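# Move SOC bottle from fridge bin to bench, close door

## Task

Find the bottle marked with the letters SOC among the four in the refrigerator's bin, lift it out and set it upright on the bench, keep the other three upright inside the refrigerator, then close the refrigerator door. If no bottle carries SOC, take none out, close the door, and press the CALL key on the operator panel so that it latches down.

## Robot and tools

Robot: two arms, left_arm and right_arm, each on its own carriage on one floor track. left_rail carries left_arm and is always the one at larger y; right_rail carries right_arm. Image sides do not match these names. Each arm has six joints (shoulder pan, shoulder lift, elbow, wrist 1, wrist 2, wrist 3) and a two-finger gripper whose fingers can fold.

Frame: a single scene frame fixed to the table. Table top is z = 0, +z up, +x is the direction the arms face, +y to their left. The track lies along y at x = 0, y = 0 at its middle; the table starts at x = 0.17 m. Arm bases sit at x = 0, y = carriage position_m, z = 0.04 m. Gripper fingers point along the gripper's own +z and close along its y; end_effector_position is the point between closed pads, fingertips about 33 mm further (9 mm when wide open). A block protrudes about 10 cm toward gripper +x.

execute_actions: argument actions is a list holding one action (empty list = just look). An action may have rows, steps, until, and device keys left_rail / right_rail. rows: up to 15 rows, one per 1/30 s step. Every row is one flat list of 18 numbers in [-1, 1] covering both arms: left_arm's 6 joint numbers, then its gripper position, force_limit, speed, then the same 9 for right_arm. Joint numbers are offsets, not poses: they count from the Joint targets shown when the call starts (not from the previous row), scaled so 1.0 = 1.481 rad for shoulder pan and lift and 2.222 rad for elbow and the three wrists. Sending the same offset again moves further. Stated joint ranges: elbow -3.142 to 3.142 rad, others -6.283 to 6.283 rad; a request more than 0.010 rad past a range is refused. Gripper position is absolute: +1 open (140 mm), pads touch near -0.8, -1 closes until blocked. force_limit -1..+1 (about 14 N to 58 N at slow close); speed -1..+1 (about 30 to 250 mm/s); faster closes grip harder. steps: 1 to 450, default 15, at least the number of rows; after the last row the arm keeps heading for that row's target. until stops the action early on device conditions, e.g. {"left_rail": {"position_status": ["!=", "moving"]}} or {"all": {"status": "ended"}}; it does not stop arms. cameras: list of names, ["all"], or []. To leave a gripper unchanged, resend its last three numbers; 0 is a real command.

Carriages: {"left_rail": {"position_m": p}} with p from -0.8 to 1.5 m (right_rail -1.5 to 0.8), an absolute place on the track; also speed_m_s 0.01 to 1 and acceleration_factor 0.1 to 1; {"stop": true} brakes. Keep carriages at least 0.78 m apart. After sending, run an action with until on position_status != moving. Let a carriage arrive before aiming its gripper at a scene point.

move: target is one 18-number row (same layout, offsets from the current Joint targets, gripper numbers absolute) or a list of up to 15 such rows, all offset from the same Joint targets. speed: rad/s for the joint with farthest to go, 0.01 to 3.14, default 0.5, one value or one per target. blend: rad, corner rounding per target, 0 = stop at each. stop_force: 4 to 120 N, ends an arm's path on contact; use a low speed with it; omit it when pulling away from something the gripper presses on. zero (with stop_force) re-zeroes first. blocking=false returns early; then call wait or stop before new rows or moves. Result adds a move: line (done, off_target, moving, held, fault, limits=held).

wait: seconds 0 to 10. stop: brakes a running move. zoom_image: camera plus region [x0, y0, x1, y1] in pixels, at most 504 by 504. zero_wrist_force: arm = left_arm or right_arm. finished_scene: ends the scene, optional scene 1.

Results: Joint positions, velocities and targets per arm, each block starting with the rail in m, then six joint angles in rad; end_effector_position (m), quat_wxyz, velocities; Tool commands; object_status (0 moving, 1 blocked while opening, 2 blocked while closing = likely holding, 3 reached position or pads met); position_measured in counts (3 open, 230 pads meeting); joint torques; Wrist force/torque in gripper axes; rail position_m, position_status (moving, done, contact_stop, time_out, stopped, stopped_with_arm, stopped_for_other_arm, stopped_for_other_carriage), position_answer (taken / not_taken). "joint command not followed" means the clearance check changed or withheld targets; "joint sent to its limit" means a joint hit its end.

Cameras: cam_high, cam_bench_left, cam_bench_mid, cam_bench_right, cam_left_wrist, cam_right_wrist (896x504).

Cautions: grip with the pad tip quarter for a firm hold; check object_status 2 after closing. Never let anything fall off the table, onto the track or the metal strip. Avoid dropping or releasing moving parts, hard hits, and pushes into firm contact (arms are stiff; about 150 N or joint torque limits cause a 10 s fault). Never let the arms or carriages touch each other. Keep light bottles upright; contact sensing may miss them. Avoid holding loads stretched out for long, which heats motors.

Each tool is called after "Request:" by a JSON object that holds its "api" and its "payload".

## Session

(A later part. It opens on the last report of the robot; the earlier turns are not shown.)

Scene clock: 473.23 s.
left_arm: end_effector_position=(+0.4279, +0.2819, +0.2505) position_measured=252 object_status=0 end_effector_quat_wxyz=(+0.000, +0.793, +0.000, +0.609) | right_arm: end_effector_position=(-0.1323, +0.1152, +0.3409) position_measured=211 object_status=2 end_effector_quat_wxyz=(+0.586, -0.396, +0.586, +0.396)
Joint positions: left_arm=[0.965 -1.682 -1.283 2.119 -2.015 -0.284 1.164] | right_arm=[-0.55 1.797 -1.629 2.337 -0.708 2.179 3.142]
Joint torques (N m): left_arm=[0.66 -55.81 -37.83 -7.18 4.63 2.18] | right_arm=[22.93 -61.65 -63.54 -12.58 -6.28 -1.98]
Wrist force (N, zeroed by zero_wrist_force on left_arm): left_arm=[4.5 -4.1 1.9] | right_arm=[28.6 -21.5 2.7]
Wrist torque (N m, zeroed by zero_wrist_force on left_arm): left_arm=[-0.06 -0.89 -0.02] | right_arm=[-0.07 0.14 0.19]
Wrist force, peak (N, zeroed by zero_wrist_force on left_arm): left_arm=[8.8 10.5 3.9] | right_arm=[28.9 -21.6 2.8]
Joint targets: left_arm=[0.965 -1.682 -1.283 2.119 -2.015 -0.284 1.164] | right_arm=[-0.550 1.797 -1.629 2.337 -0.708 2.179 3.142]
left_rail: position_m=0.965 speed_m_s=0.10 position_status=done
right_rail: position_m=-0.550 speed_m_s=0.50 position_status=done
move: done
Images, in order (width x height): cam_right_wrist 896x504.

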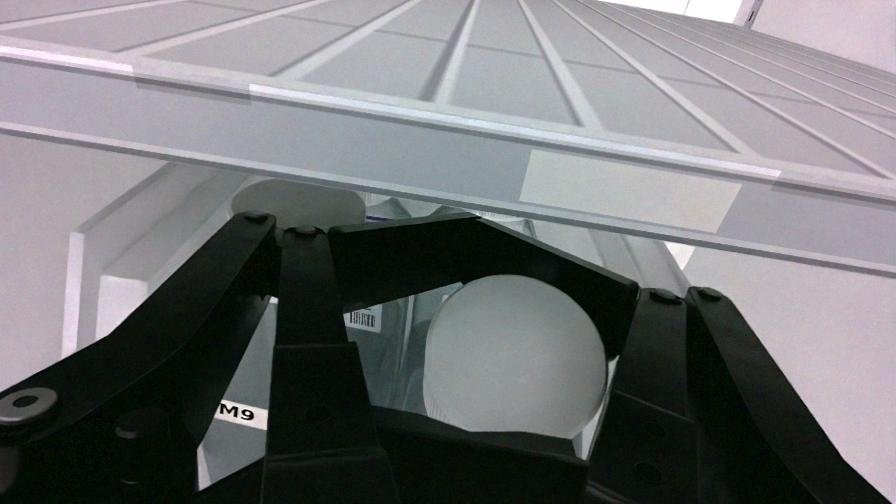

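Request:
{"api": "move", "payload": {"target": [0,0,0,0,0,0,0.0,-1,-1,0,0,0,0,0,0,-0.98,0.3,-0.5]}}

Request:
{"api": "move", "payload": {"target": [-0.0095,0.0032,0.0004,0.0175,-0.0025,-0.0209,0.0,-1,-1,0,0,0,0,0,0,-0.98,0.3,-0.5], "speed": 0.04, "stop_force": 15, "cameras": ["cam_right_wrist"]}}

Scene clock: 480.57 s.
left_arm: end_effector_position=(+0.4279, +0.2819, +0.2506) position_measured=129 object_status=0 end_effector_quat_wxyz=(+0.000, +0.793, +0.000, +0.609) | right_arm: end_effector_position=(-0.1323, +0.1152, +0.3409) position_measured=211 object_status=2 end_effector_quat_wxyz=(+0.586, -0.396, +0.586, +0.396)
Joint positions: left_arm=[0.965 -1.682 -1.283 2.119 -2.015 -0.284 1.164] | right_arm=[-0.55 1.797 -1.629 2.337 -0.708 2.179 3.142]
Joint torques (N m): left_arm=[-1.46 -82.26 -36.33 -6.18 4.58 1.59] | right_arm=[21.9 -64.17 -63.93 -12.79 -6.43 -1.92]
Wrist force (N, zeroed by zero_wrist_force on left_arm): left_arm=[3.4 3.3 2.9] | right_arm=[28.5 -20.5 2.2]
Wrist torque (N m, zeroed by zero_wrist_force on left_arm): left_arm=[0.15 -0.79 -0.04] | right_arm=[-0.10 0.09 0.19]
Wrist force, peak (N, zeroed by zero_wrist_force on left_arm): left_arm=[4.9 4.8 2.9] | right_arm=[28.9 -21.9 2.6]
Joint targets: left_arm=[0.965 -1.682 -1.283 2.119 -2.015 -0.284 1.164] | right_arm=[-0.550 1.797 -1.629 2.337 -0.708 2.179 3.142]
left_rail: position_m=0.965 speed_m_s=0.10 position_status=done
right_rail: position_m=-0.550 speed_m_s=0.50 position_status=done
move: done

Scene clock: 482.73 s.
left_arm: end_effector_position=(+0.4185, +0.2824, +0.2427) position_measured=129 object_status=3 end_effector_quat_wxyz=(+0.000, +0.793, +0.000, +0.609) | right_arm: end_effector_position=(-0.1323, +0.1152, +0.3409) position_measured=211 object_status=2 end_effector_quat_wxyz=(+0.586, -0.396, +0.586, +0.396)
Joint positions: left_arm=[0.965 -1.696 -1.279 2.12 -1.976 -0.289 1.117] | right_arm=[-0.55 1.797 -1.629 2.337 -0.708 2.179 3.142]
Joint torques (N m): left_arm=[-7.95 -46.86 -23.41 0.31 -1.71 -3.06] | right_arm=[23.48 -62.79 -63.31 -12.37 -6.27 -1.88]
Wrist force (N, zeroed by zero_wrist_force on left_arm): left_arm=[6.6 4.4 3.2] | right_arm=[28.9 -20.2 2.6]
Wrist torque (N m, zeroed by zero_wrist_force on left_arm): left_arm=[0.03 -0.69 0.06] | right_arm=[-0.08 0.07 0.19]
Wrist force, peak (N, zeroed by zero_wrist_force on left_arm): left_arm=[6.8 4.7 2.8] | right_arm=[29.0 -20.4 2.7]
Joint targets: left_arm=[0.965 -1.696 -1.279 2.120 -1.976 -0.289 1.117] | right_arm=[-0.550 1.797 -1.629 2.337 -0.708 2.179 3.142]
left_rail: position_m=0.965 speed_m_s=0.10 position_status=done
right_rail: position_m=-0.550 speed_m_s=0.50 position_status=done
move: done
Images, in order (width x height): cam_right_wrist 896x504.

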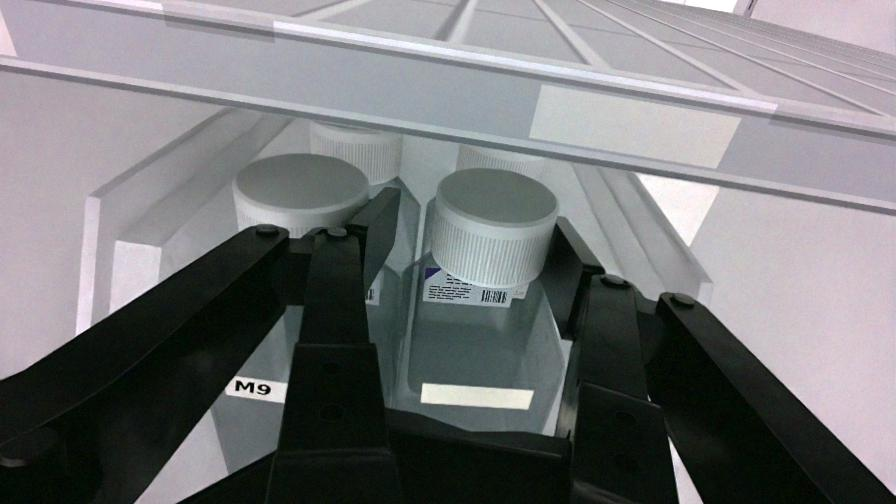

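Request:
{"api": "execute_actions", "payload": {"actions": [{"left_rail":{"position_m":0.9587,"speed_m_s":0.02},"steps":60,"until":{"left_rail":{"position_status":["!=","moving"]}}}], "cameras": ["cam_right_wrist"]}}

Scene clock: 484.77 s.
left_arm: end_effector_position=(+0.4185, +0.2759, +0.2427) position_measured=129 object_status=3 end_effector_quat_wxyz=(+0.000, +0.793, +0.000, +0.609) | right_arm: end_effector_position=(-0.1323, +0.1152, +0.3409) position_measured=211 object_status=2 end_effector_quat_wxyz=(+0.586, -0.396, +0.586, +0.396)
Joint positions: left_arm=[0.959 -1.696 -1.279 2.12 -1.976 -0.289 1.117] | right_arm=[-0.55 1.797 -1.629 2.337 -0.708 2.179 3.142]
Joint torques (N m): left_arm=[-6.65 -53.07 -32.64 -1.62 3.34 -2.41] | right_arm=[22.73 -62.1 -63.21 -12.69 -6.51 -1.95]
Wrist force (N, zeroed by zero_wrist_force on left_arm): left_arm=[3.6 1.6 2.9] | right_arm=[28.5 -20.8 2.3]
Wrist torque (N m, zeroed by zero_wrist_force on left_arm): left_arm=[0.13 -0.82 0.18] | right_arm=[-0.13 0.09 0.19]
Wrist force, peak (N, zeroed by zero_wrist_force on left_arm): left_arm=[6.9 4.5 3.1] | right_arm=[29.3 -20.1 2.6]
Joint targets: left_arm=[0.959 -1.696 -1.279 2.120 -1.976 -0.289 1.117] | right_arm=[-0.550 1.797 -1.629 2.337 -0.708 2.179 3.142]
Tool commands: left_gripper/position=+0.0 left_gripper/force_limit=-1.0 left_gripper/speed=-1.0 right_gripper/position=-0.98 right_gripper/force_limit=+0.3 right_gripper/speed=-0.5
left_rail: position_m=0.959 speed_m_s=0.02 position_status=done
right_rail: position_m=-0.550 speed_m_s=0.50 position_status=done
Images, in order (width x height): cam_right_wrist 896x504.

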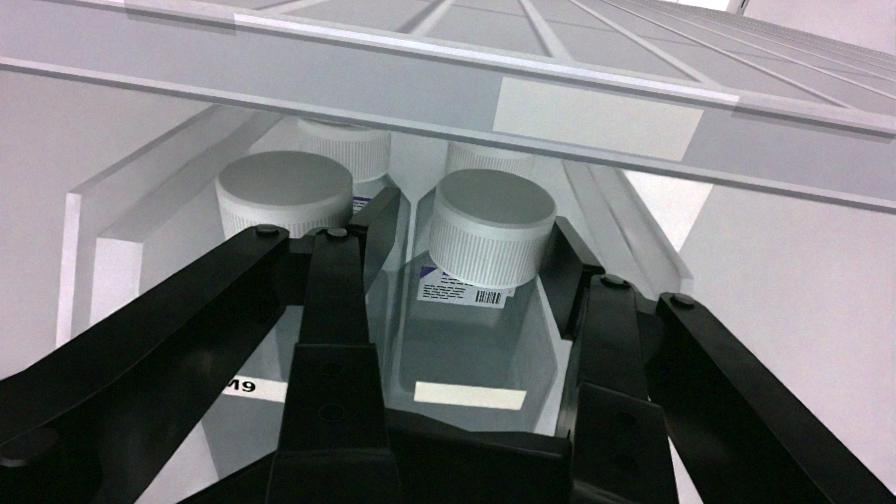

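Request:
{"api": "zoom_image", "payload": {"camera": "cam_right_wrist", "region": [340, 150, 640, 340]}}

Scaled by 1.680 from the camera's 896x504 image, which has a finer 1280x720 frame.

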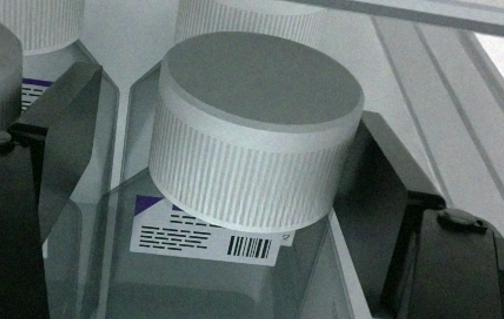

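Request:
{"api": "move", "payload": {"target": [0,-0.0056,-0.0015,0.0047,0,0,0.0,-1,-1,0,0,0,0,0,0,-0.98,0.3,-0.5], "speed": 0.04}}

Request:
{"api": "execute_actions", "payload": {"actions": [{"left_rail":{"position_m":0.9547,"speed_m_s":0.02},"steps":60,"until":{"left_rail":{"position_status":["!=","moving"]}}}], "cameras": ["cam_right_wrist"]}}

Scene clock: 490.30 s.
left_arm: end_effector_position=(+0.4185, +0.2757, +0.2485) position_measured=129 object_status=3 end_effector_quat_wxyz=(+0.001, +0.793, +0.000, +0.609) | right_arm: end_effector_position=(-0.1323, +0.1152, +0.3409) position_measured=211 object_status=2 end_effector_quat_wxyz=(+0.586, -0.396, +0.586, +0.396)
Joint positions: left_arm=[0.959 -1.696 -1.286 2.116 -1.966 -0.289 1.117] | right_arm=[-0.55 1.797 -1.629 2.337 -0.708 2.179 3.142]
Joint torques (N m): left_arm=[3.22 -89.11 -39.37 -0.74 5.88 -3.24] | right_arm=[23.21 -62.1 -63.5 -12.78 -6.62 -1.62]
Wrist force (N, zeroed by zero_wrist_force on left_arm): left_arm=[3.3 1.2 2.9] | right_arm=[28.5 -21.1 2.6]
Wrist torque (N m, zeroed by zero_wrist_force on left_arm): left_arm=[0.02 -0.75 0.18] | right_arm=[-0.19 0.07 0.18]
Wrist force, peak (N, zeroed by zero_wrist_force on left_arm): left_arm=[3.8 1.4 3.2] | right_arm=[28.7 -21.1 2.9]
Joint targets: left_arm=[0.959 -1.696 -1.287 2.116 -1.965 -0.289 1.117] | right_arm=[-0.550 1.797 -1.629 2.337 -0.708 2.179 3.142]
left_rail: position_m=0.959 speed_m_s=0.02 position_status=done
right_rail: position_m=-0.550 speed_m_s=0.50 position_status=done
move: done

Scene clock: 490.80 s.
left_arm: end_effector_position=(+0.4185, +0.2717, +0.2487) position_measured=129 object_status=3 end_effector_quat_wxyz=(+0.001, +0.793, +0.001, +0.609) | right_arm: end_effector_position=(-0.1323, +0.1152, +0.3409) position_measured=211 object_status=2 end_effector_quat_wxyz=(+0.586, -0.396, +0.586, +0.396)
Joint positions: left_arm=[0.955 -1.696 -1.287 2.116 -1.965 -0.289 1.117] | right_arm=[-0.55 1.797 -1.629 2.337 -0.708 2.179 3.142]
Joint torques (N m): left_arm=[4.69 -84.88 -36.74 -0.62 5.62 -2.84] | right_arm=[23 -63.57 -63.04 -12.8 -6.64 -1.73]
Wrist force (N, zeroed by zero_wrist_force on left_arm): left_arm=[3.5 1.4 2.8] | right_arm=[28.5 -20.7 2.6]
Wrist torque (N m, zeroed by zero_wrist_force on left_arm): left_arm=[0.08 -0.80 0.19] | right_arm=[-0.12 0.10 0.19]
Wrist force, peak (N, zeroed by zero_wrist_force on left_arm): left_arm=[3.4 2.2 3.1] | right_arm=[28.7 -20.7 3.0]
Joint targets: left_arm=[0.955 -1.696 -1.287 2.116 -1.965 -0.289 1.117] | right_arm=[-0.550 1.797 -1.629 2.337 -0.708 2.179 3.142]
Tool commands: left_gripper/position=+0.0 left_gripper/force_limit=-1.0 left_gripper/speed=-1.0 right_gripper/position=-0.98 right_gripper/force_limit=+0.3 right_gripper/speed=-0.5
left_rail: position_m=0.955 speed_m_s=0.02 position_status=done
right_rail: position_m=-0.550 speed_m_s=0.50 position_status=done
Images, in order (width x height): cam_right_wrist 896x504.

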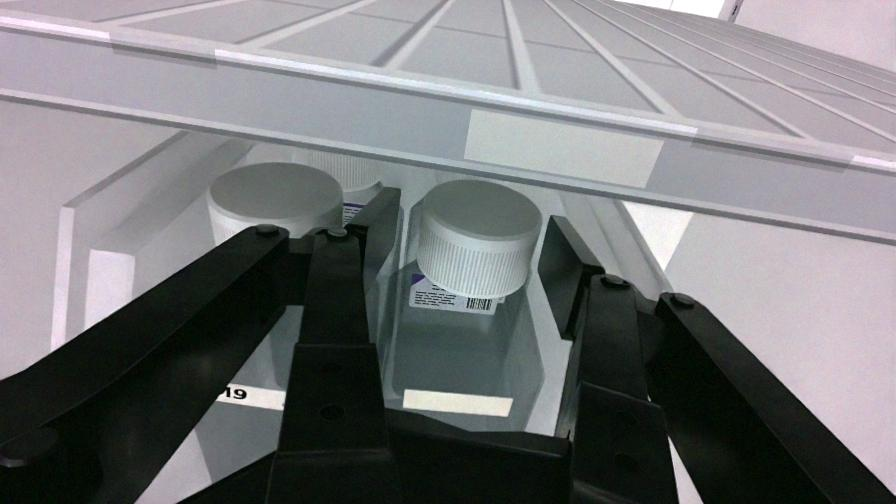

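Request:
{"api": "move", "payload": {"target": [0,0,0,0,0,0,-1,-0.01,-1,0,0,0,0,0,0,-0.98,0.3,-0.5], "cameras": ["cam_right_wrist"]}}

Scene clock: 492.63 s.
left_arm: end_effector_position=(+0.4185, +0.2716, +0.2487) position_measured=159 object_status=0 end_effector_quat_wxyz=(+0.001, +0.793, +0.000, +0.609) | right_arm: end_effector_position=(-0.1323, +0.1152, +0.3409) position_measured=211 object_status=2 end_effector_quat_wxyz=(+0.586, -0.396, +0.586, +0.396)
Joint positions: left_arm=[0.955 -1.696 -1.287 2.116 -1.965 -0.289 1.117] | right_arm=[-0.55 1.797 -1.629 2.337 -0.708 2.179 3.142]
Joint torques (N m): left_arm=[8.19 -86.41 -30.01 -1.65 5.12 -2.73] | right_arm=[22.25 -64.28 -62.51 -13.02 -6.66 -1.57]
Wrist force (N, zeroed by zero_wrist_force on left_arm): left_arm=[2.2 1.3 3.0] | right_arm=[28.4 -20.9 2.6]
Wrist torque (N m, zeroed by zero_wrist_force on left_arm): left_arm=[0.06 -0.84 0.14] | right_arm=[-0.13 0.06 0.19]
Wrist force, peak (N, zeroed by zero_wrist_force on left_arm): left_arm=[3.7 2.6 3.0] | right_arm=[28.6 -21.1 2.8]
Joint targets: left_arm=[0.955 -1.696 -1.287 2.116 -1.965 -0.289 1.117] | right_arm=[-0.550 1.797 -1.629 2.337 -0.708 2.179 3.142]
left_rail: position_m=0.955 speed_m_s=0.02 position_status=done
right_rail: position_m=-0.550 speed_m_s=0.50 position_status=done
move: done
Images, in order (width x height): cam_right_wrist 896x504.

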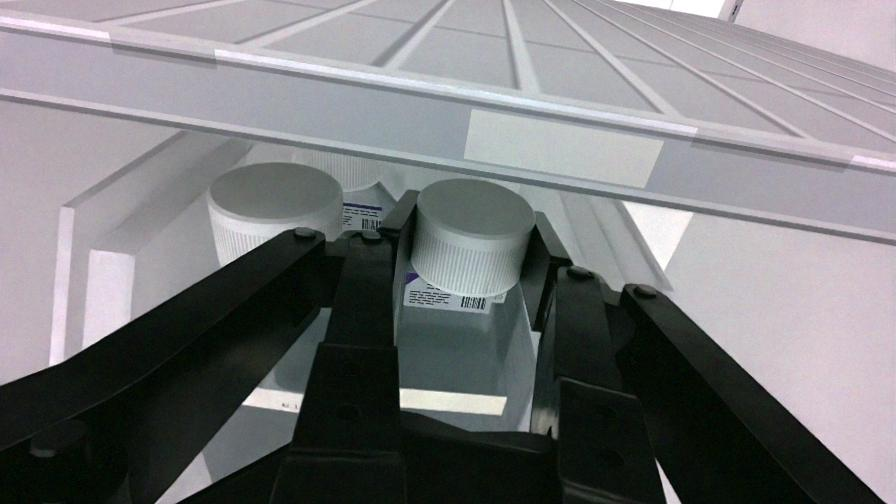

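Request:
{"api": "move", "payload": {"target": [0,-0.0134,-0.0035,0.0113,0,0,-1,-0.01,-1,0,0,0,0,0,0,-0.98,0.3,-0.5], "speed": 0.03, "cameras": ["cam_right_wrist"]}}

Scene clock: 494.73 s.
left_arm: end_effector_position=(+0.4184, +0.2715, +0.2628) position_measured=159 object_status=2 end_effector_quat_wxyz=(+0.002, +0.793, +0.001, +0.609) | right_arm: end_effector_position=(-0.1323, +0.1152, +0.3409) position_measured=211 object_status=2 end_effector_quat_wxyz=(+0.586, -0.396, +0.586, +0.396)
Joint positions: left_arm=[0.955 -1.696 -1.306 2.109 -1.941 -0.289 1.117] | right_arm=[-0.55 1.797 -1.629 2.337 -0.708 2.179 3.142]
Joint torques (N m): left_arm=[8.65 -91.29 -42.49 -0.29 3.95 -2.87] | right_arm=[21.07 -63.84 -62.29 -12.74 -6.7 -1.59]
Wrist force (N, zeroed by zero_wrist_force on left_arm): left_arm=[0.0 1.7 4.0] | right_arm=[28.2 -20.3 2.5]
Wrist torque (N m, zeroed by zero_wrist_force on left_arm): left_arm=[0.12 -0.85 0.19] | right_arm=[-0.03 0.03 0.18]
Wrist force, peak (N, zeroed by zero_wrist_force on left_arm): left_arm=[0.0 1.8 4.3] | right_arm=[28.7 -20.7 2.6]
Joint targets: left_arm=[0.955 -1.696 -1.307 2.109 -1.940 -0.289 1.117] | right_arm=[-0.550 1.797 -1.629 2.337 -0.708 2.179 3.142]
left_rail: position_m=0.955 speed_m_s=0.02 position_status=done
right_rail: position_m=-0.550 speed_m_s=0.50 position_status=done
move: done
Images, in order (width x height): cam_right_wrist 896x504.

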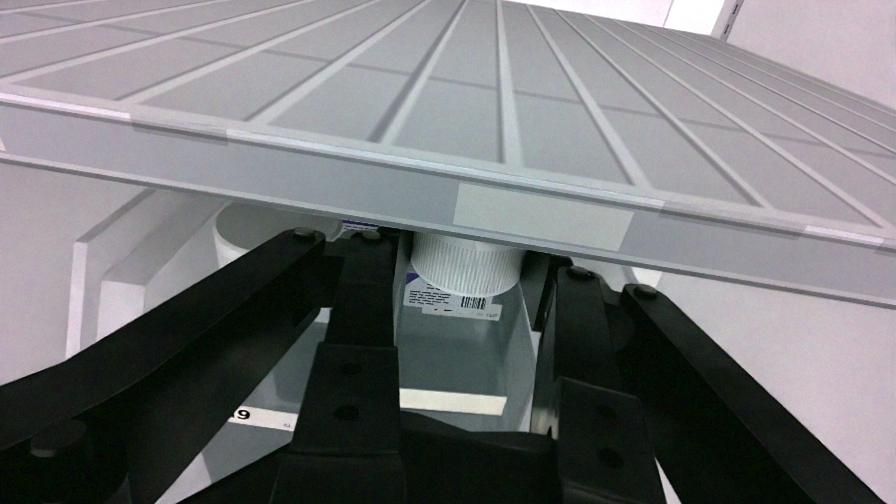

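Request:
{"api": "move", "payload": {"target": [[0,-0.0115,-0.0032,0.0095,0,0,-1,-0.01,-1,0,0,0,0,0,0,-0.98,0.3,-0.5],[-0.0354,0.0379,-0.0474,0.3272,0.0411,-0.2993,-1,-0.01,-1,0,0,0,0,0,0,-0.98,0.3,-0.5]], "speed": [0.03,0.15], "stop_force": 25, "cameras": ["cam_right_wrist"]}}

Scene clock: 517.07 s.
left_arm: end_effector_position=(+0.3934, +0.2710, +0.2744) position_measured=159 object_status=2 end_effector_quat_wxyz=(+0.000, +0.737, +0.000, +0.676) | right_arm: end_effector_position=(-0.1323, +0.1152, +0.3409) position_measured=211 object_status=2 end_effector_quat_wxyz=(+0.586, -0.396, +0.586, +0.396)
Joint positions: left_arm=[0.955 -1.749 -1.251 2.003 -1.213 -0.198 0.452] | right_arm=[-0.55 1.797 -1.629 2.337 -0.708 2.179 3.142]
Joint torques (N m): left_arm=[-7.38 -53.46 -41.58 2.17 5.13 -3.01] | right_arm=[21.34 -64.58 -62.98 -12.8 -6.66 -1.56]
Wrist force (N, zeroed by zero_wrist_force on left_arm): left_arm=[-0.2 1.4 3.4] | right_arm=[28.0 -20.4 2.4]
Wrist torque (N m, zeroed by zero_wrist_force on left_arm): left_arm=[0.13 -0.87 0.19] | right_arm=[-0.06 0.11 0.19]
Wrist force, peak (N, zeroed by zero_wrist_force on left_arm): left_arm=[0.0 3.1 4.4] | right_arm=[28.5 -20.8 2.6]
Joint targets: left_arm=[0.955 -1.749 -1.251 2.003 -1.213 -0.198 0.452] | right_arm=[-0.550 1.797 -1.629 2.337 -0.708 2.179 3.142]
left_rail: position_m=0.955 speed_m_s=0.02 position_status=done
right_rail: position_m=-0.550 speed_m_s=0.50 position_status=done
move: done
Images, in order (width x height): cam_right_wrist 896x504.

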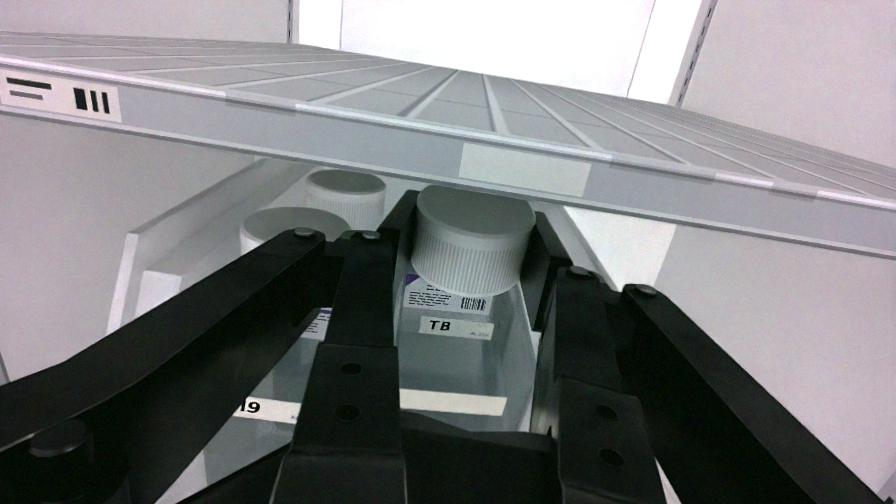

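Request:
{"api": "move", "payload": {"target": [[-0.0253,0.1291,-0.0749,0.3710,-0.0153,-0.3742,-1,-0.01,-1,0,0,0,0,0,0,-0.98,0.3,-0.5],[-0.0303,0.1164,-0.0761,0.3756,-0.0184,-0.3689,-1,-0.01,-1,0,0,0,0,0,0,-0.98,0.3,-0.5]], "speed": [0.15,0.03], "stop_force": 20, "cameras": ["cam_right_wrist"]}}

Scene clock: 526.57 s.
left_arm: end_effector_position=(+0.3630, +0.2710, +0.2867) position_measured=159 object_status=2 end_effector_quat_wxyz=(+0.000, +0.676, +0.000, +0.737) | right_arm: end_effector_position=(-0.1323, +0.1152, +0.3409) position_measured=211 object_status=2 end_effector_quat_wxyz=(+0.586, -0.396, +0.586, +0.396)
Joint positions: left_arm=[0.955 -1.793 -1.078 1.834 -0.379 -0.239 -0.367] | right_arm=[-0.55 1.797 -1.629 2.337 -0.708 2.179 3.142]
Joint torques (N m): left_arm=[-6.68 -100.51 -37.53 6.7 -4.99 2.01] | right_arm=[21.84 -66.59 -62.37 -12.88 -7.22 -1.44]
Wrist force (N, zeroed by zero_wrist_force on left_arm): left_arm=[-1.1 1.9 3.2] | right_arm=[28.0 -20.6 2.5]
Wrist torque (N m, zeroed by zero_wrist_force on left_arm): left_arm=[0.27 -0.61 -0.03] | right_arm=[-0.08 0.08 0.19]
Wrist force, peak (N, zeroed by zero_wrist_force on left_arm): left_arm=[2.3 8.9 2.8] | right_arm=[28.2 -20.9 2.5]
Joint targets: left_arm=[0.955 -1.793 -1.078 1.834 -0.379 -0.239 -0.367] | right_arm=[-0.550 1.797 -1.629 2.337 -0.708 2.179 3.142]
left_rail: position_m=0.955 speed_m_s=0.02 position_status=done
right_rail: position_m=-0.550 speed_m_s=0.50 position_status=done
move: done
Images, in order (width x height): cam_right_wrist 896x504.

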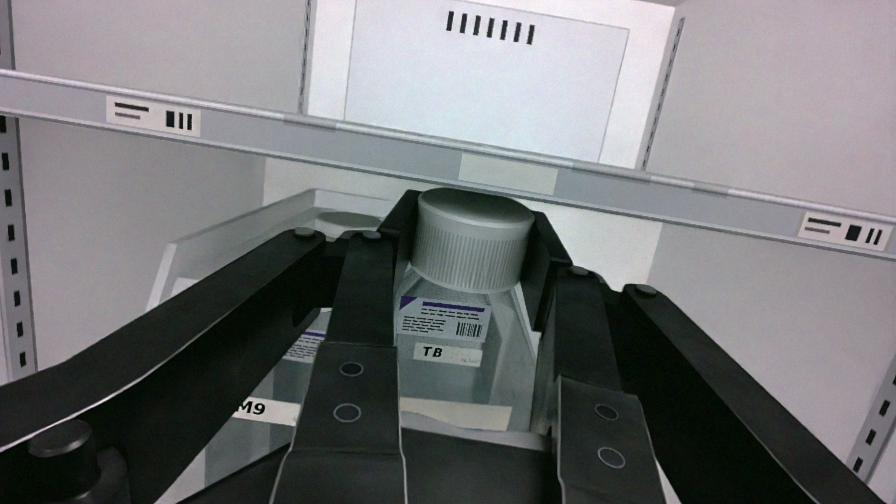

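Request:
{"api": "move", "payload": {"target": [[-0.0086,0.1178,-0.0312,0.1675,-0.0502,-0.2051,-1,-0.01,-1,0,0,0,0,0,0,-0.98,0.3,-0.5],[-0.0075,0.2090,-0.0478,0.2381,-0.1137,-0.3106,-1,-0.01,-1,0,0,0,0,0,0,-0.98,0.3,-0.5]], "speed": 0.12, "stop_force": 20, "cameras": ["cam_right_wrist"]}}

Scene clock: 543.67 s.
left_arm: end_effector_position=(+0.3425, +0.2740, +0.2772) position_measured=159 object_status=2 end_effector_quat_wxyz=(-0.002, +0.599, +0.001, +0.801) | right_arm: end_effector_position=(-0.1323, +0.1150, +0.3406) position_measured=252 object_status=3 end_effector_quat_wxyz=(+0.586, -0.396, +0.586, +0.396)
Joint positions: left_arm=[0.955 -1.806 -0.887 1.763 0.015 -0.371 -0.856] | right_arm=[-0.55 1.797 -1.629 2.337 -0.708 2.179 3.142]
Joint torques (N m): left_arm=[1.14 -89.83 -24.6 4.24 -2.66 -0.44] | right_arm=[-0.53 -21.03 -39.44 -1.77 -1.87 -1.42]
Wrist force (N, zeroed by zero_wrist_force on left_arm): left_arm=[-1.0 1.8 2.9] | right_arm=[-0.8 -1.9 -23.4]
Wrist torque (N m, zeroed by zero_wrist_force on left_arm): left_arm=[0.31 -0.57 0.21] | right_arm=[0.19 -1.10 -0.02]
Wrist force, peak (N, zeroed by zero_wrist_force on left_arm): left_arm=[0.9 8.1 3.0] | right_arm=[-9.7 -2.2 -97.8]
Joint targets: left_arm=[0.955 -1.806 -0.887 1.763 0.015 -0.371 -0.856] | right_arm=[-0.550 1.797 -1.629 2.337 -0.708 2.179 3.142]
Tool commands: left_gripper/position=-1.0 left_gripper/force_limit=-0.011765 left_gripper/speed=-1.0 right_gripper/position=-0.98 right_gripper/force_limit=+0.3 right_gripper/speed=-0.5
FORCE FAULT: contact force on the left arm reached its limit, and that arm stopped for 10 seconds. The contact can be on any part of that arm, not only on its tool. That arm's remaining commands of this call were not run. That arm's target is now where it stood when the stop ended, not its last command. That arm accepts commands again.
left_rail: position_m=0.955 speed_m_s=0.02 position_status=done
right_rail: position_m=-0.550 speed_m_s=0.50 position_status=done
move: fault (left_arm), contact (right_arm); path passed 1 of 2 targets; left_arm: the wrist 3 is farthest, 0.201 rad from its target
Images, in order (width x height): cam_right_wrist 896x504.

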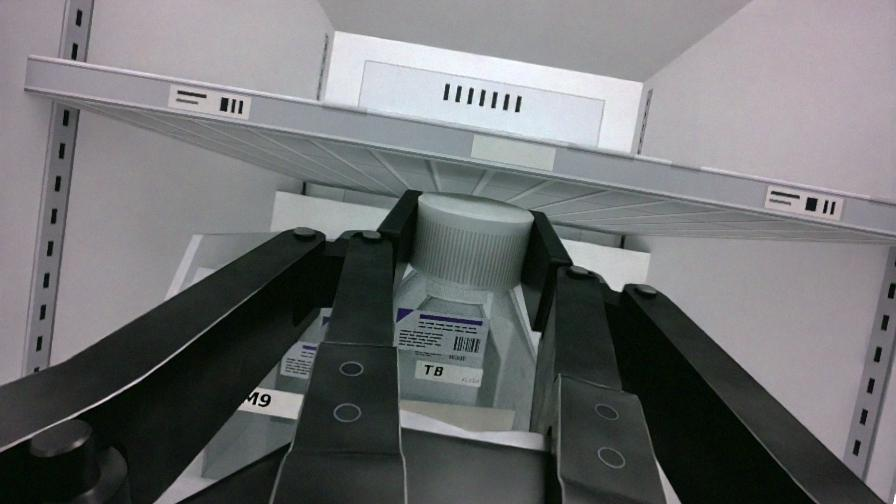

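Request:
{"api": "execute_actions", "payload": {"actions": [], "cameras": ["cam_high","cam_bench_mid","cam_left_wrist"]}}

Request:
{"api": "zoom_image", "payload": {"camera": "cam_high", "region": [300, 0, 700, 225]}}

Scene clock: 544.97 s.
left_arm: end_effector_position=(+0.3425, +0.2740, +0.2772) position_measured=159 object_status=2 end_effector_quat_wxyz=(-0.002, +0.599, +0.001, +0.801) | right_arm: end_effector_position=(-0.1323, +0.1150, +0.3406) position_measured=252 object_status=3 end_effector_quat_wxyz=(+0.586, -0.396, +0.586, +0.396)
Joint positions: left_arm=[0.955 -1.806 -0.887 1.763 0.015 -0.371 -0.856] | right_arm=[-0.55 1.797 -1.629 2.337 -0.708 2.179 3.142]
Joint velocities: within noise
Joint torques (N m): left_arm=[2.52 -90.88 -27.14 4.06 -2.99 -0.29] | right_arm=[1.61 -21.93 -39.27 -1.99 -1.87 -1.59]
Wrist force (N, zeroed by zero_wrist_force on left_arm): left_arm=[-1.3 2.2 2.8] | right_arm=[-0.8 -2.2 -23.5]
Wrist torque (N m, zeroed by zero_wrist_force on left_arm): left_arm=[0.39 -0.48 0.22] | right_arm=[0.13 -1.12 -0.03]
Wrist force, peak (N, zeroed by zero_wrist_force on left_arm): left_arm=[-1.5 2.1 3.1] | right_arm=[-0.8 -2.0 -23.6]
Joint targets: left_arm=[0.955 -1.806 -0.887 1.763 0.015 -0.371 -0.856] | right_arm=[-0.550 1.797 -1.629 2.337 -0.708 2.179 3.142]
Tool commands: left_gripper/position=-1.0 left_gripper/force_limit=-0.011765 left_gripper/speed=-1.0 right_gripper/position=-0.98 right_gripper/force_limit=+0.3 right_gripper/speed=-0.5
left_rail: position_m=0.955 speed_m_s=0.02 position_status=done
right_rail: position_m=-0.550 speed_m_s=0.50 position_status=done
Images, in order (width x height): cam_high 896x504, cam_bench_mid 896x504, cam_left_wrist 896x504.

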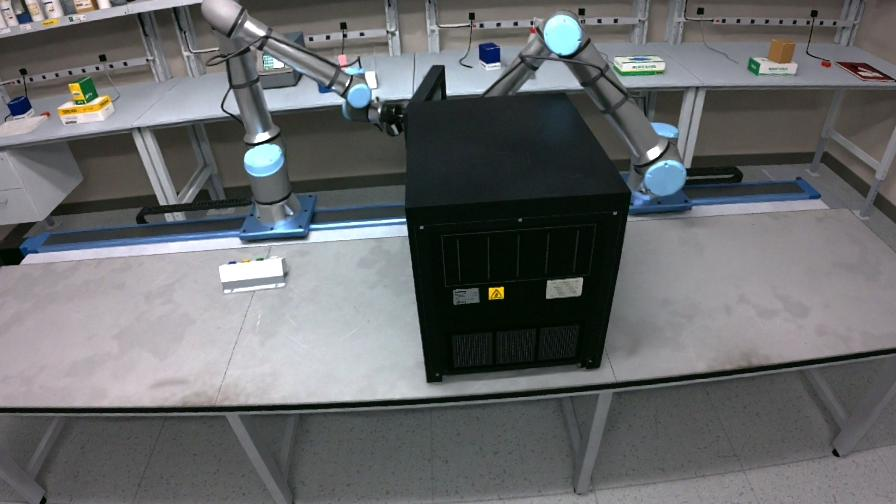

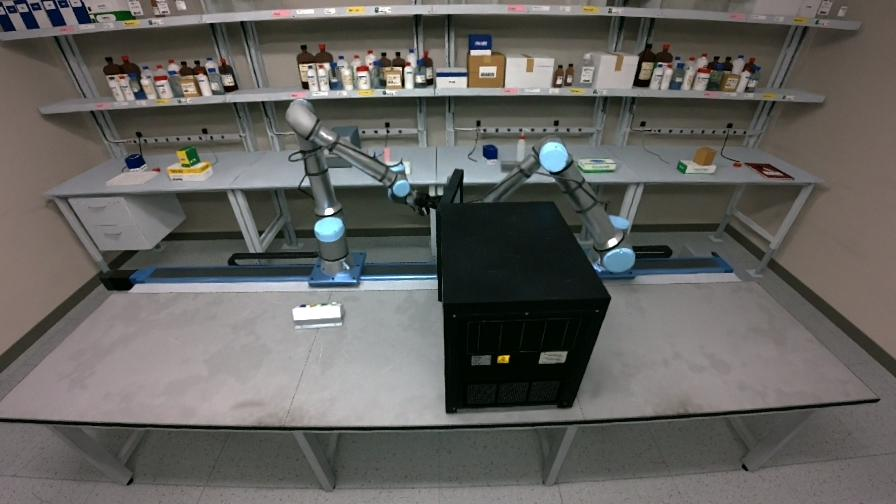

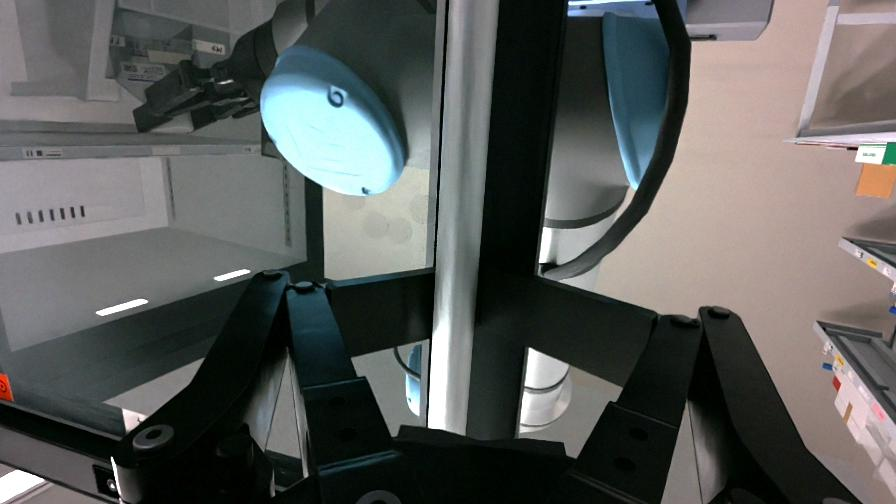

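Scaled by 1.260 from the camera's 896x504 image, which has a finer 1280x720 frame.

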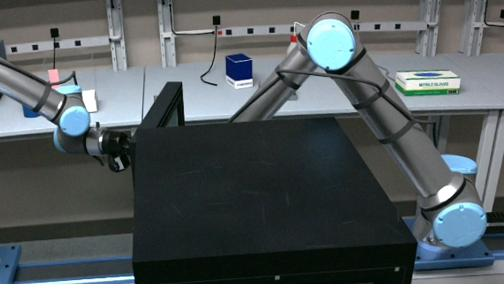

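Request:
{"api": "move", "payload": {"target": [0,0,0,0,0,0,-1,-0.01,-1,-0.0254,-0.0598,0.0317,0.0081,-0.0485,0,-0.98,0.3,-0.5], "speed": 0.06, "stop_force": 50, "cameras": ["cam_left_wrist","cam_right_wrist"]}}

Scene clock: 556.40 s.
left_arm: end_effector_position=(+0.3425, +0.2740, +0.2772) position_measured=159 object_status=2 end_effector_quat_wxyz=(-0.002, +0.599, +0.001, +0.801) | right_arm: end_effector_position=(-0.1326, +0.0862, +0.3430) position_measured=252 object_status=3 end_effector_quat_wxyz=(+0.571, -0.416, +0.572, +0.416)
Joint positions: left_arm=[0.955 -1.806 -0.887 1.763 0.015 -0.371 -0.856] | right_arm=[-0.55 1.76 -1.718 2.408 -0.69 2.071 3.142]
Joint torques (N m): left_arm=[4.2 -92.79 -21.16 4.47 -2.43 -0.43] | right_arm=[-17.39 -41.72 -30.77 0.3 -3.15 -1.57]
Wrist force (N, zeroed by zero_wrist_force on left_arm): left_arm=[-1.4 2.1 3.1] | right_arm=[3.9 1.6 -1.2]
Wrist torque (N m, zeroed by zero_wrist_force on left_arm): left_arm=[0.32 -0.45 0.19] | right_arm=[0.32 -1.02 -0.05]
Wrist force, peak (N, zeroed by zero_wrist_force on left_arm): left_arm=[-1.3 2.4 3.6] | right_arm=[-0.7 -2.7 -24.3]
Joint targets: left_arm=[0.955 -1.806 -0.887 1.763 0.015 -0.371 -0.856] | right_arm=[-0.550 1.760 -1.718 2.408 -0.690 2.071 3.142]
left_rail: position_m=0.955 speed_m_s=0.02 position_status=done
right_rail: position_m=-0.550 speed_m_s=0.50 position_status=done
move: done
Images, in order (width x height): cam_left_wrist 896x504, cam_right_wrist 896x504.

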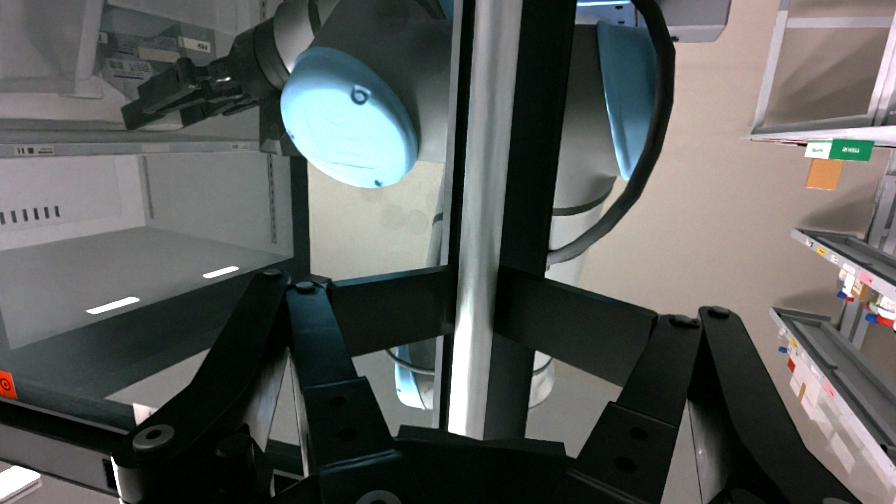

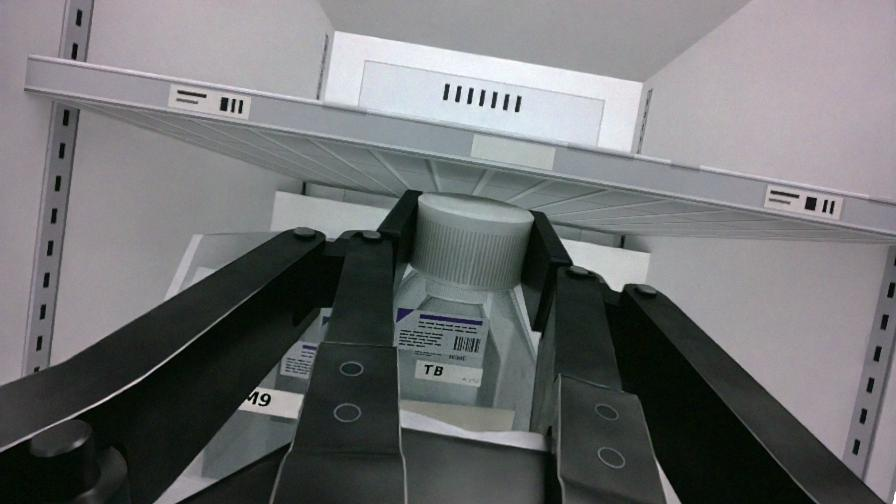

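Request:
{"api": "move", "payload": {"target": [0,0,0,0,0,0,-1,-0.01,-1,-0.0254,-0.0597,0.0318,0.0081,-0.0484,0,-0.98,0.3,-0.5], "speed": 0.06, "stop_force": 50, "cameras": ["cam_left_wrist"]}}

Scene clock: 560.53 s.
left_arm: end_effector_position=(+0.3425, +0.2740, +0.2772) position_measured=159 object_status=2 end_effector_quat_wxyz=(-0.002, +0.599, +0.001, +0.801) | right_arm: end_effector_position=(-0.1365, +0.0551, +0.3405) position_measured=252 object_status=3 end_effector_quat_wxyz=(+0.556, -0.436, +0.557, +0.436)
Joint positions: left_arm=[0.955 -1.806 -0.887 1.763 0.015 -0.371 -0.856] | right_arm=[-0.55 1.722 -1.806 2.479 -0.672 1.964 3.142]
Joint torques (N m): left_arm=[2.62 -92.08 -19.89 3.82 -2.16 -0.53] | right_arm=[-18.23 -33.17 -31.2 0.27 -3.35 -1.44]
Wrist force (N, zeroed by zero_wrist_force on left_arm): left_arm=[-1.3 2.1 3.3] | right_arm=[3.9 0.2 -0.8]
Wrist torque (N m, zeroed by zero_wrist_force on left_arm): left_arm=[0.33 -0.47 0.19] | right_arm=[0.11 -1.13 -0.06]
Wrist force, peak (N, zeroed by zero_wrist_force on left_arm): left_arm=[-1.5 2.2 3.9] | right_arm=[4.2 1.3 -1.8]
Joint targets: left_arm=[0.955 -1.806 -0.887 1.763 0.015 -0.371 -0.856] | right_arm=[-0.550 1.722 -1.806 2.479 -0.672 1.964 3.142]
left_rail: position_m=0.955 speed_m_s=0.02 position_status=done
right_rail: position_m=-0.550 speed_m_s=0.50 position_status=done
move: done
Images, in order (width x height): cam_left_wrist 896x504.

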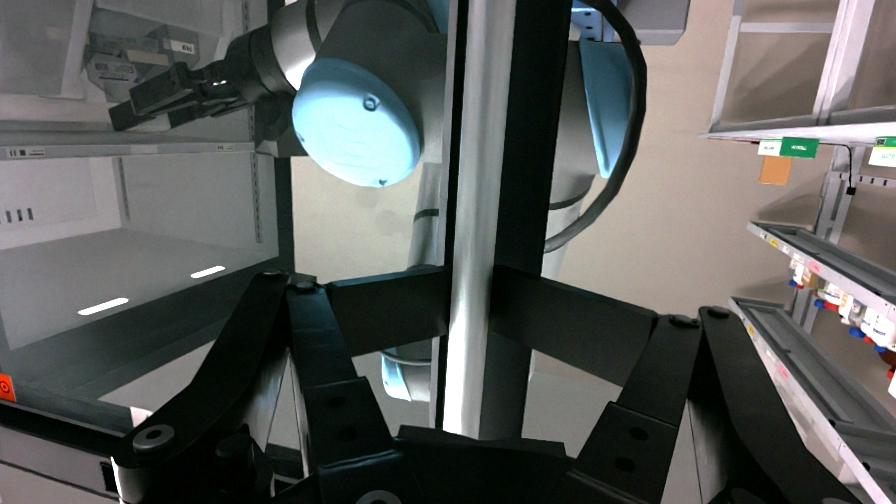

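Request:
{"api": "move", "payload": {"target": [[0.0011,0.0797,-0.0157,0.0611,-0.0541,-0.0910,-1,-0.01,-1,0,0,0,0,0,0,-0.98,0.3,-0.5],[-0.0180,0.0527,-0.0117,0.0545,-0.0602,-0.0674,-1,-0.01,-1,0,0,0,0,0,0,-0.98,0.3,-0.5]], "speed": [0.05,0.03], "stop_force": 20, "cameras": ["cam_left_wrist","cam_right_wrist"]}}

Scene clock: 570.13 s.
left_arm: end_effector_position=(+0.3059, +0.2714, +0.2923) position_measured=159 object_status=2 end_effector_quat_wxyz=(+0.000, +0.537, +0.000, +0.843) | right_arm: end_effector_position=(-0.1365, +0.0551, +0.3405) position_measured=252 object_status=3 end_effector_quat_wxyz=(+0.556, -0.436, +0.557, +0.436)
Joint positions: left_arm=[0.955 -1.833 -0.809 1.737 0.136 -0.504 -1.006] | right_arm=[-0.55 1.722 -1.806 2.479 -0.672 1.964 3.142]
Joint torques (N m): left_arm=[-11.86 -114.15 -14.6 1.96 -6.18 1.85] | right_arm=[-17.43 -32.58 -31.95 -0.46 -3.28 -1.41]
Wrist force (N, zeroed by zero_wrist_force on left_arm): left_arm=[-1.8 2.2 4.3] | right_arm=[3.7 0.5 -1.2]
Wrist torque (N m, zeroed by zero_wrist_force on left_arm): left_arm=[0.41 -0.32 -0.01] | right_arm=[0.12 -1.08 -0.06]
Wrist force, peak (N, zeroed by zero_wrist_force on left_arm): left_arm=[-1.8 2.2 4.7] | right_arm=[4.2 0.6 -1.1]
Joint targets: left_arm=[0.955 -1.833 -0.809 1.737 0.136 -0.504 -1.006] | right_arm=[-0.550 1.722 -1.806 2.479 -0.672 1.964 3.142]
left_rail: position_m=0.955 speed_m_s=0.02 position_status=done
right_rail: position_m=-0.550 speed_m_s=0.50 position_status=done
move: done
Images, in order (width x height): cam_left_wrist 896x504, cam_right_wrist 896x504.

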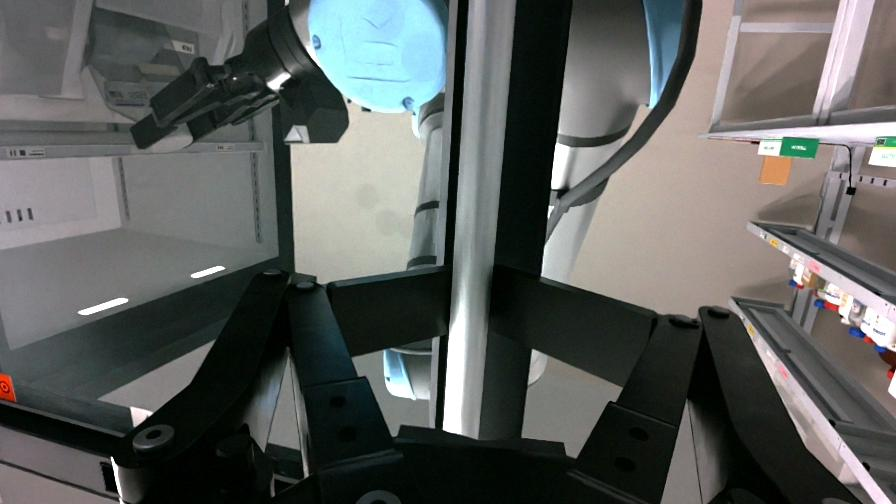

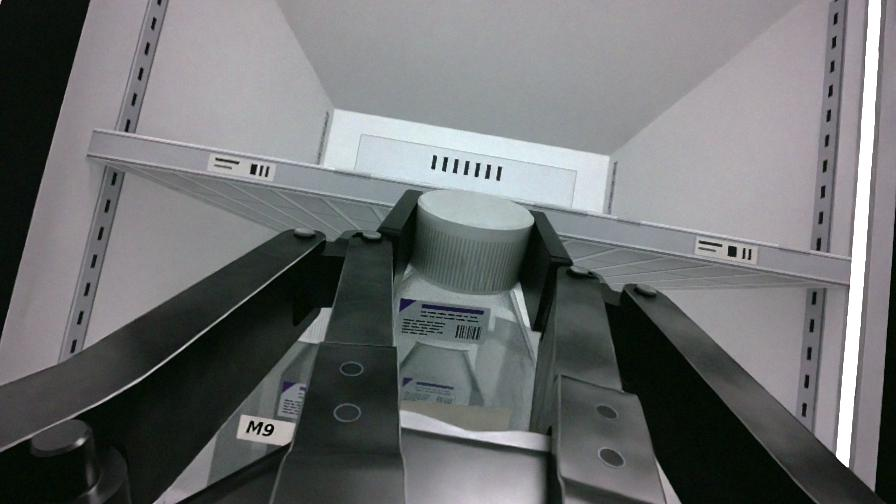

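Request:
{"api": "move", "payload": {"target": [-0.1010,-0.0279,0.0050,-0.0775,-0.0387,0.1064,-1,-0.01,-1,0,0,0,0,0,0,-0.98,0.3,-0.5], "speed": 0.05, "stop_force": 15, "cameras": ["cam_left_wrist","cam_right_wrist"]}}

Scene clock: 577.60 s.
left_arm: end_effector_position=(+0.2006, +0.2714, +0.3000) position_measured=159 object_status=2 end_effector_quat_wxyz=(+0.000, +0.537, +0.000, +0.843) | right_arm: end_effector_position=(-0.1365, +0.0551, +0.3405) position_measured=252 object_status=3 end_effector_quat_wxyz=(+0.556, -0.436, +0.557, +0.436)
Joint positions: left_arm=[0.955 -1.982 -0.85 1.748 -0.036 -0.59 -0.77] | right_arm=[-0.55 1.722 -1.806 2.479 -0.672 1.964 3.142]
Joint torques (N m): left_arm=[-5.22 -112.06 -15.34 1.77 -6.22 2.39] | right_arm=[-18.11 -34.36 -32.98 -0.96 -2.7 -1.45]
Wrist force (N, zeroed by zero_wrist_force on left_arm): left_arm=[-1.3 2.2 2.4] | right_arm=[3.7 0.4 -0.9]
Wrist torque (N m, zeroed by zero_wrist_force on left_arm): left_arm=[0.46 -0.39 0.00] | right_arm=[0.14 -1.09 -0.06]
Wrist force, peak (N, zeroed by zero_wrist_force on left_arm): left_arm=[-2.3 2.2 4.9] | right_arm=[4.1 0.4 -1.1]
Joint targets: left_arm=[0.955 -1.982 -0.850 1.748 -0.036 -0.590 -0.770] | right_arm=[-0.550 1.722 -1.806 2.479 -0.672 1.964 3.142]
left_rail: position_m=0.955 speed_m_s=0.02 position_status=done
right_rail: position_m=-0.550 speed_m_s=0.50 position_status=done
move: done
Images, in order (width x height): cam_left_wrist 896x504, cam_right_wrist 896x504.

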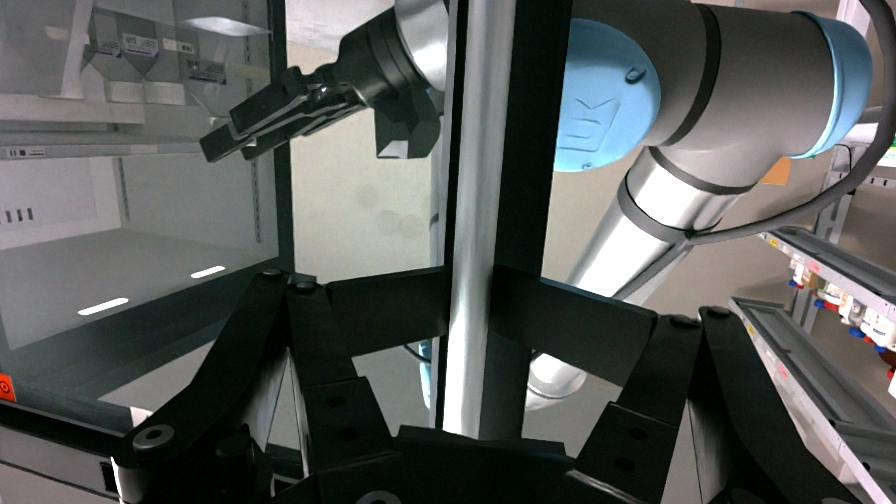

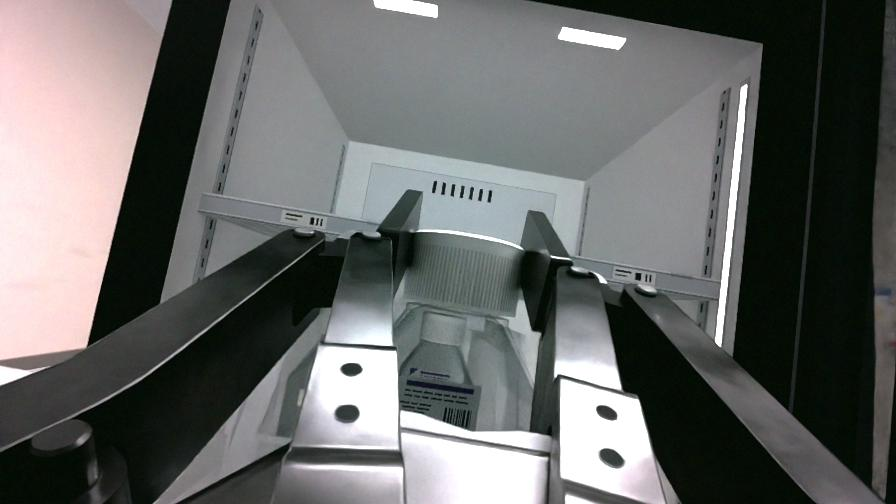

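Request:
{"api": "move", "payload": {"target": [[-0.0325,-0.1893,0.0357,-0.2097,0.0554,0.2679,-1,-0.01,-1,0,0,0,0,0,0,-0.98,0.3,-0.5],[-0.0278,-0.3528,0.0716,-0.4719,0.0325,0.5668,-1,-0.01,-1,0,0,0,0,0,0,-0.98,0.3,-0.5]], "speed": 0.2, "blend": [0.05,0], "cameras": ["cam_left_wrist","cam_right_wrist"]}}

Scene clock: 589.70 s.
left_arm: end_effector_position=(+0.1905, +0.2715, +0.3400) position_measured=159 object_status=2 end_effector_quat_wxyz=(+0.000, +0.793, +0.000, +0.609) | right_arm: end_effector_position=(-0.1365, +0.0551, +0.3405) position_measured=252 object_status=3 end_effector_quat_wxyz=(+0.556, -0.436, +0.557, +0.436)
Joint positions: left_arm=[0.955 -2.023 -1.373 1.907 -1.084 -0.518 0.489] | right_arm=[-0.55 1.722 -1.806 2.479 -0.672 1.964 3.142]
Joint torques (N m): left_arm=[13.03 -84.03 -33.74 -4.08 -0.87 2.56] | right_arm=[-13.19 -33.93 -34.54 -2.23 -2.06 -1.8]
Wrist force (N, zeroed by zero_wrist_force on left_arm): left_arm=[0.0 1.5 4.1] | right_arm=[3.7 0.5 -1.2]
Wrist torque (N m, zeroed by zero_wrist_force on left_arm): left_arm=[0.10 -0.82 -0.04] | right_arm=[0.15 -1.10 -0.05]
Wrist force, peak (N, zeroed by zero_wrist_force on left_arm): left_arm=[-0.7 2.1 4.4] | right_arm=[4.2 0.3 -1.2]
Joint targets: left_arm=[0.955 -2.023 -1.373 1.907 -1.084 -0.518 0.490] | right_arm=[-0.550 1.722 -1.806 2.479 -0.672 1.964 3.142]
left_rail: position_m=0.955 speed_m_s=0.02 position_status=done
right_rail: position_m=-0.550 speed_m_s=0.50 position_status=done
move: done
Images, in order (width x height): cam_left_wrist 896x504, cam_right_wrist 896x504.

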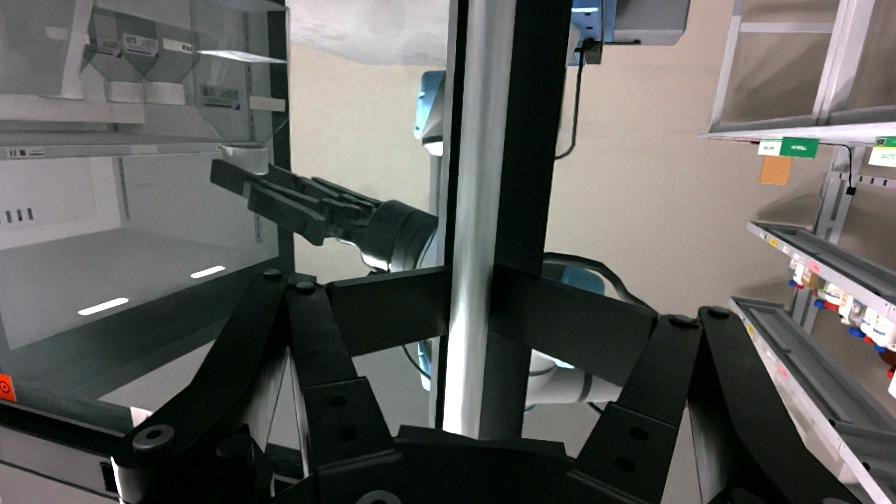

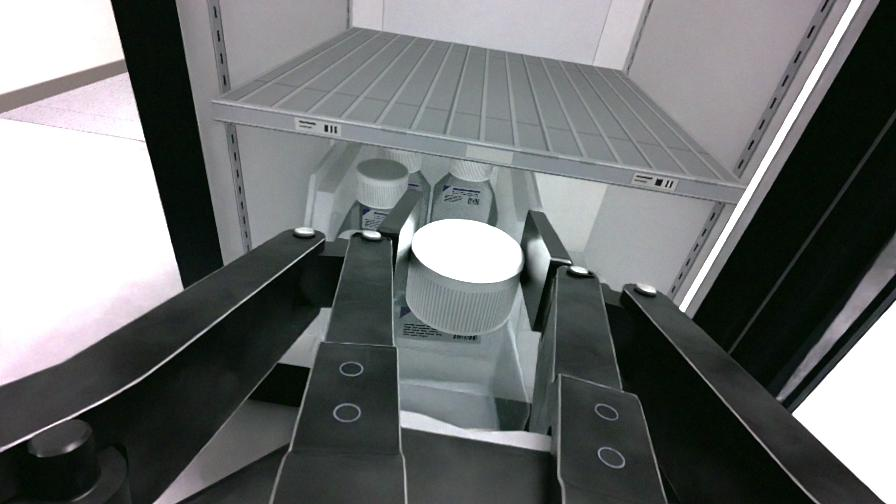

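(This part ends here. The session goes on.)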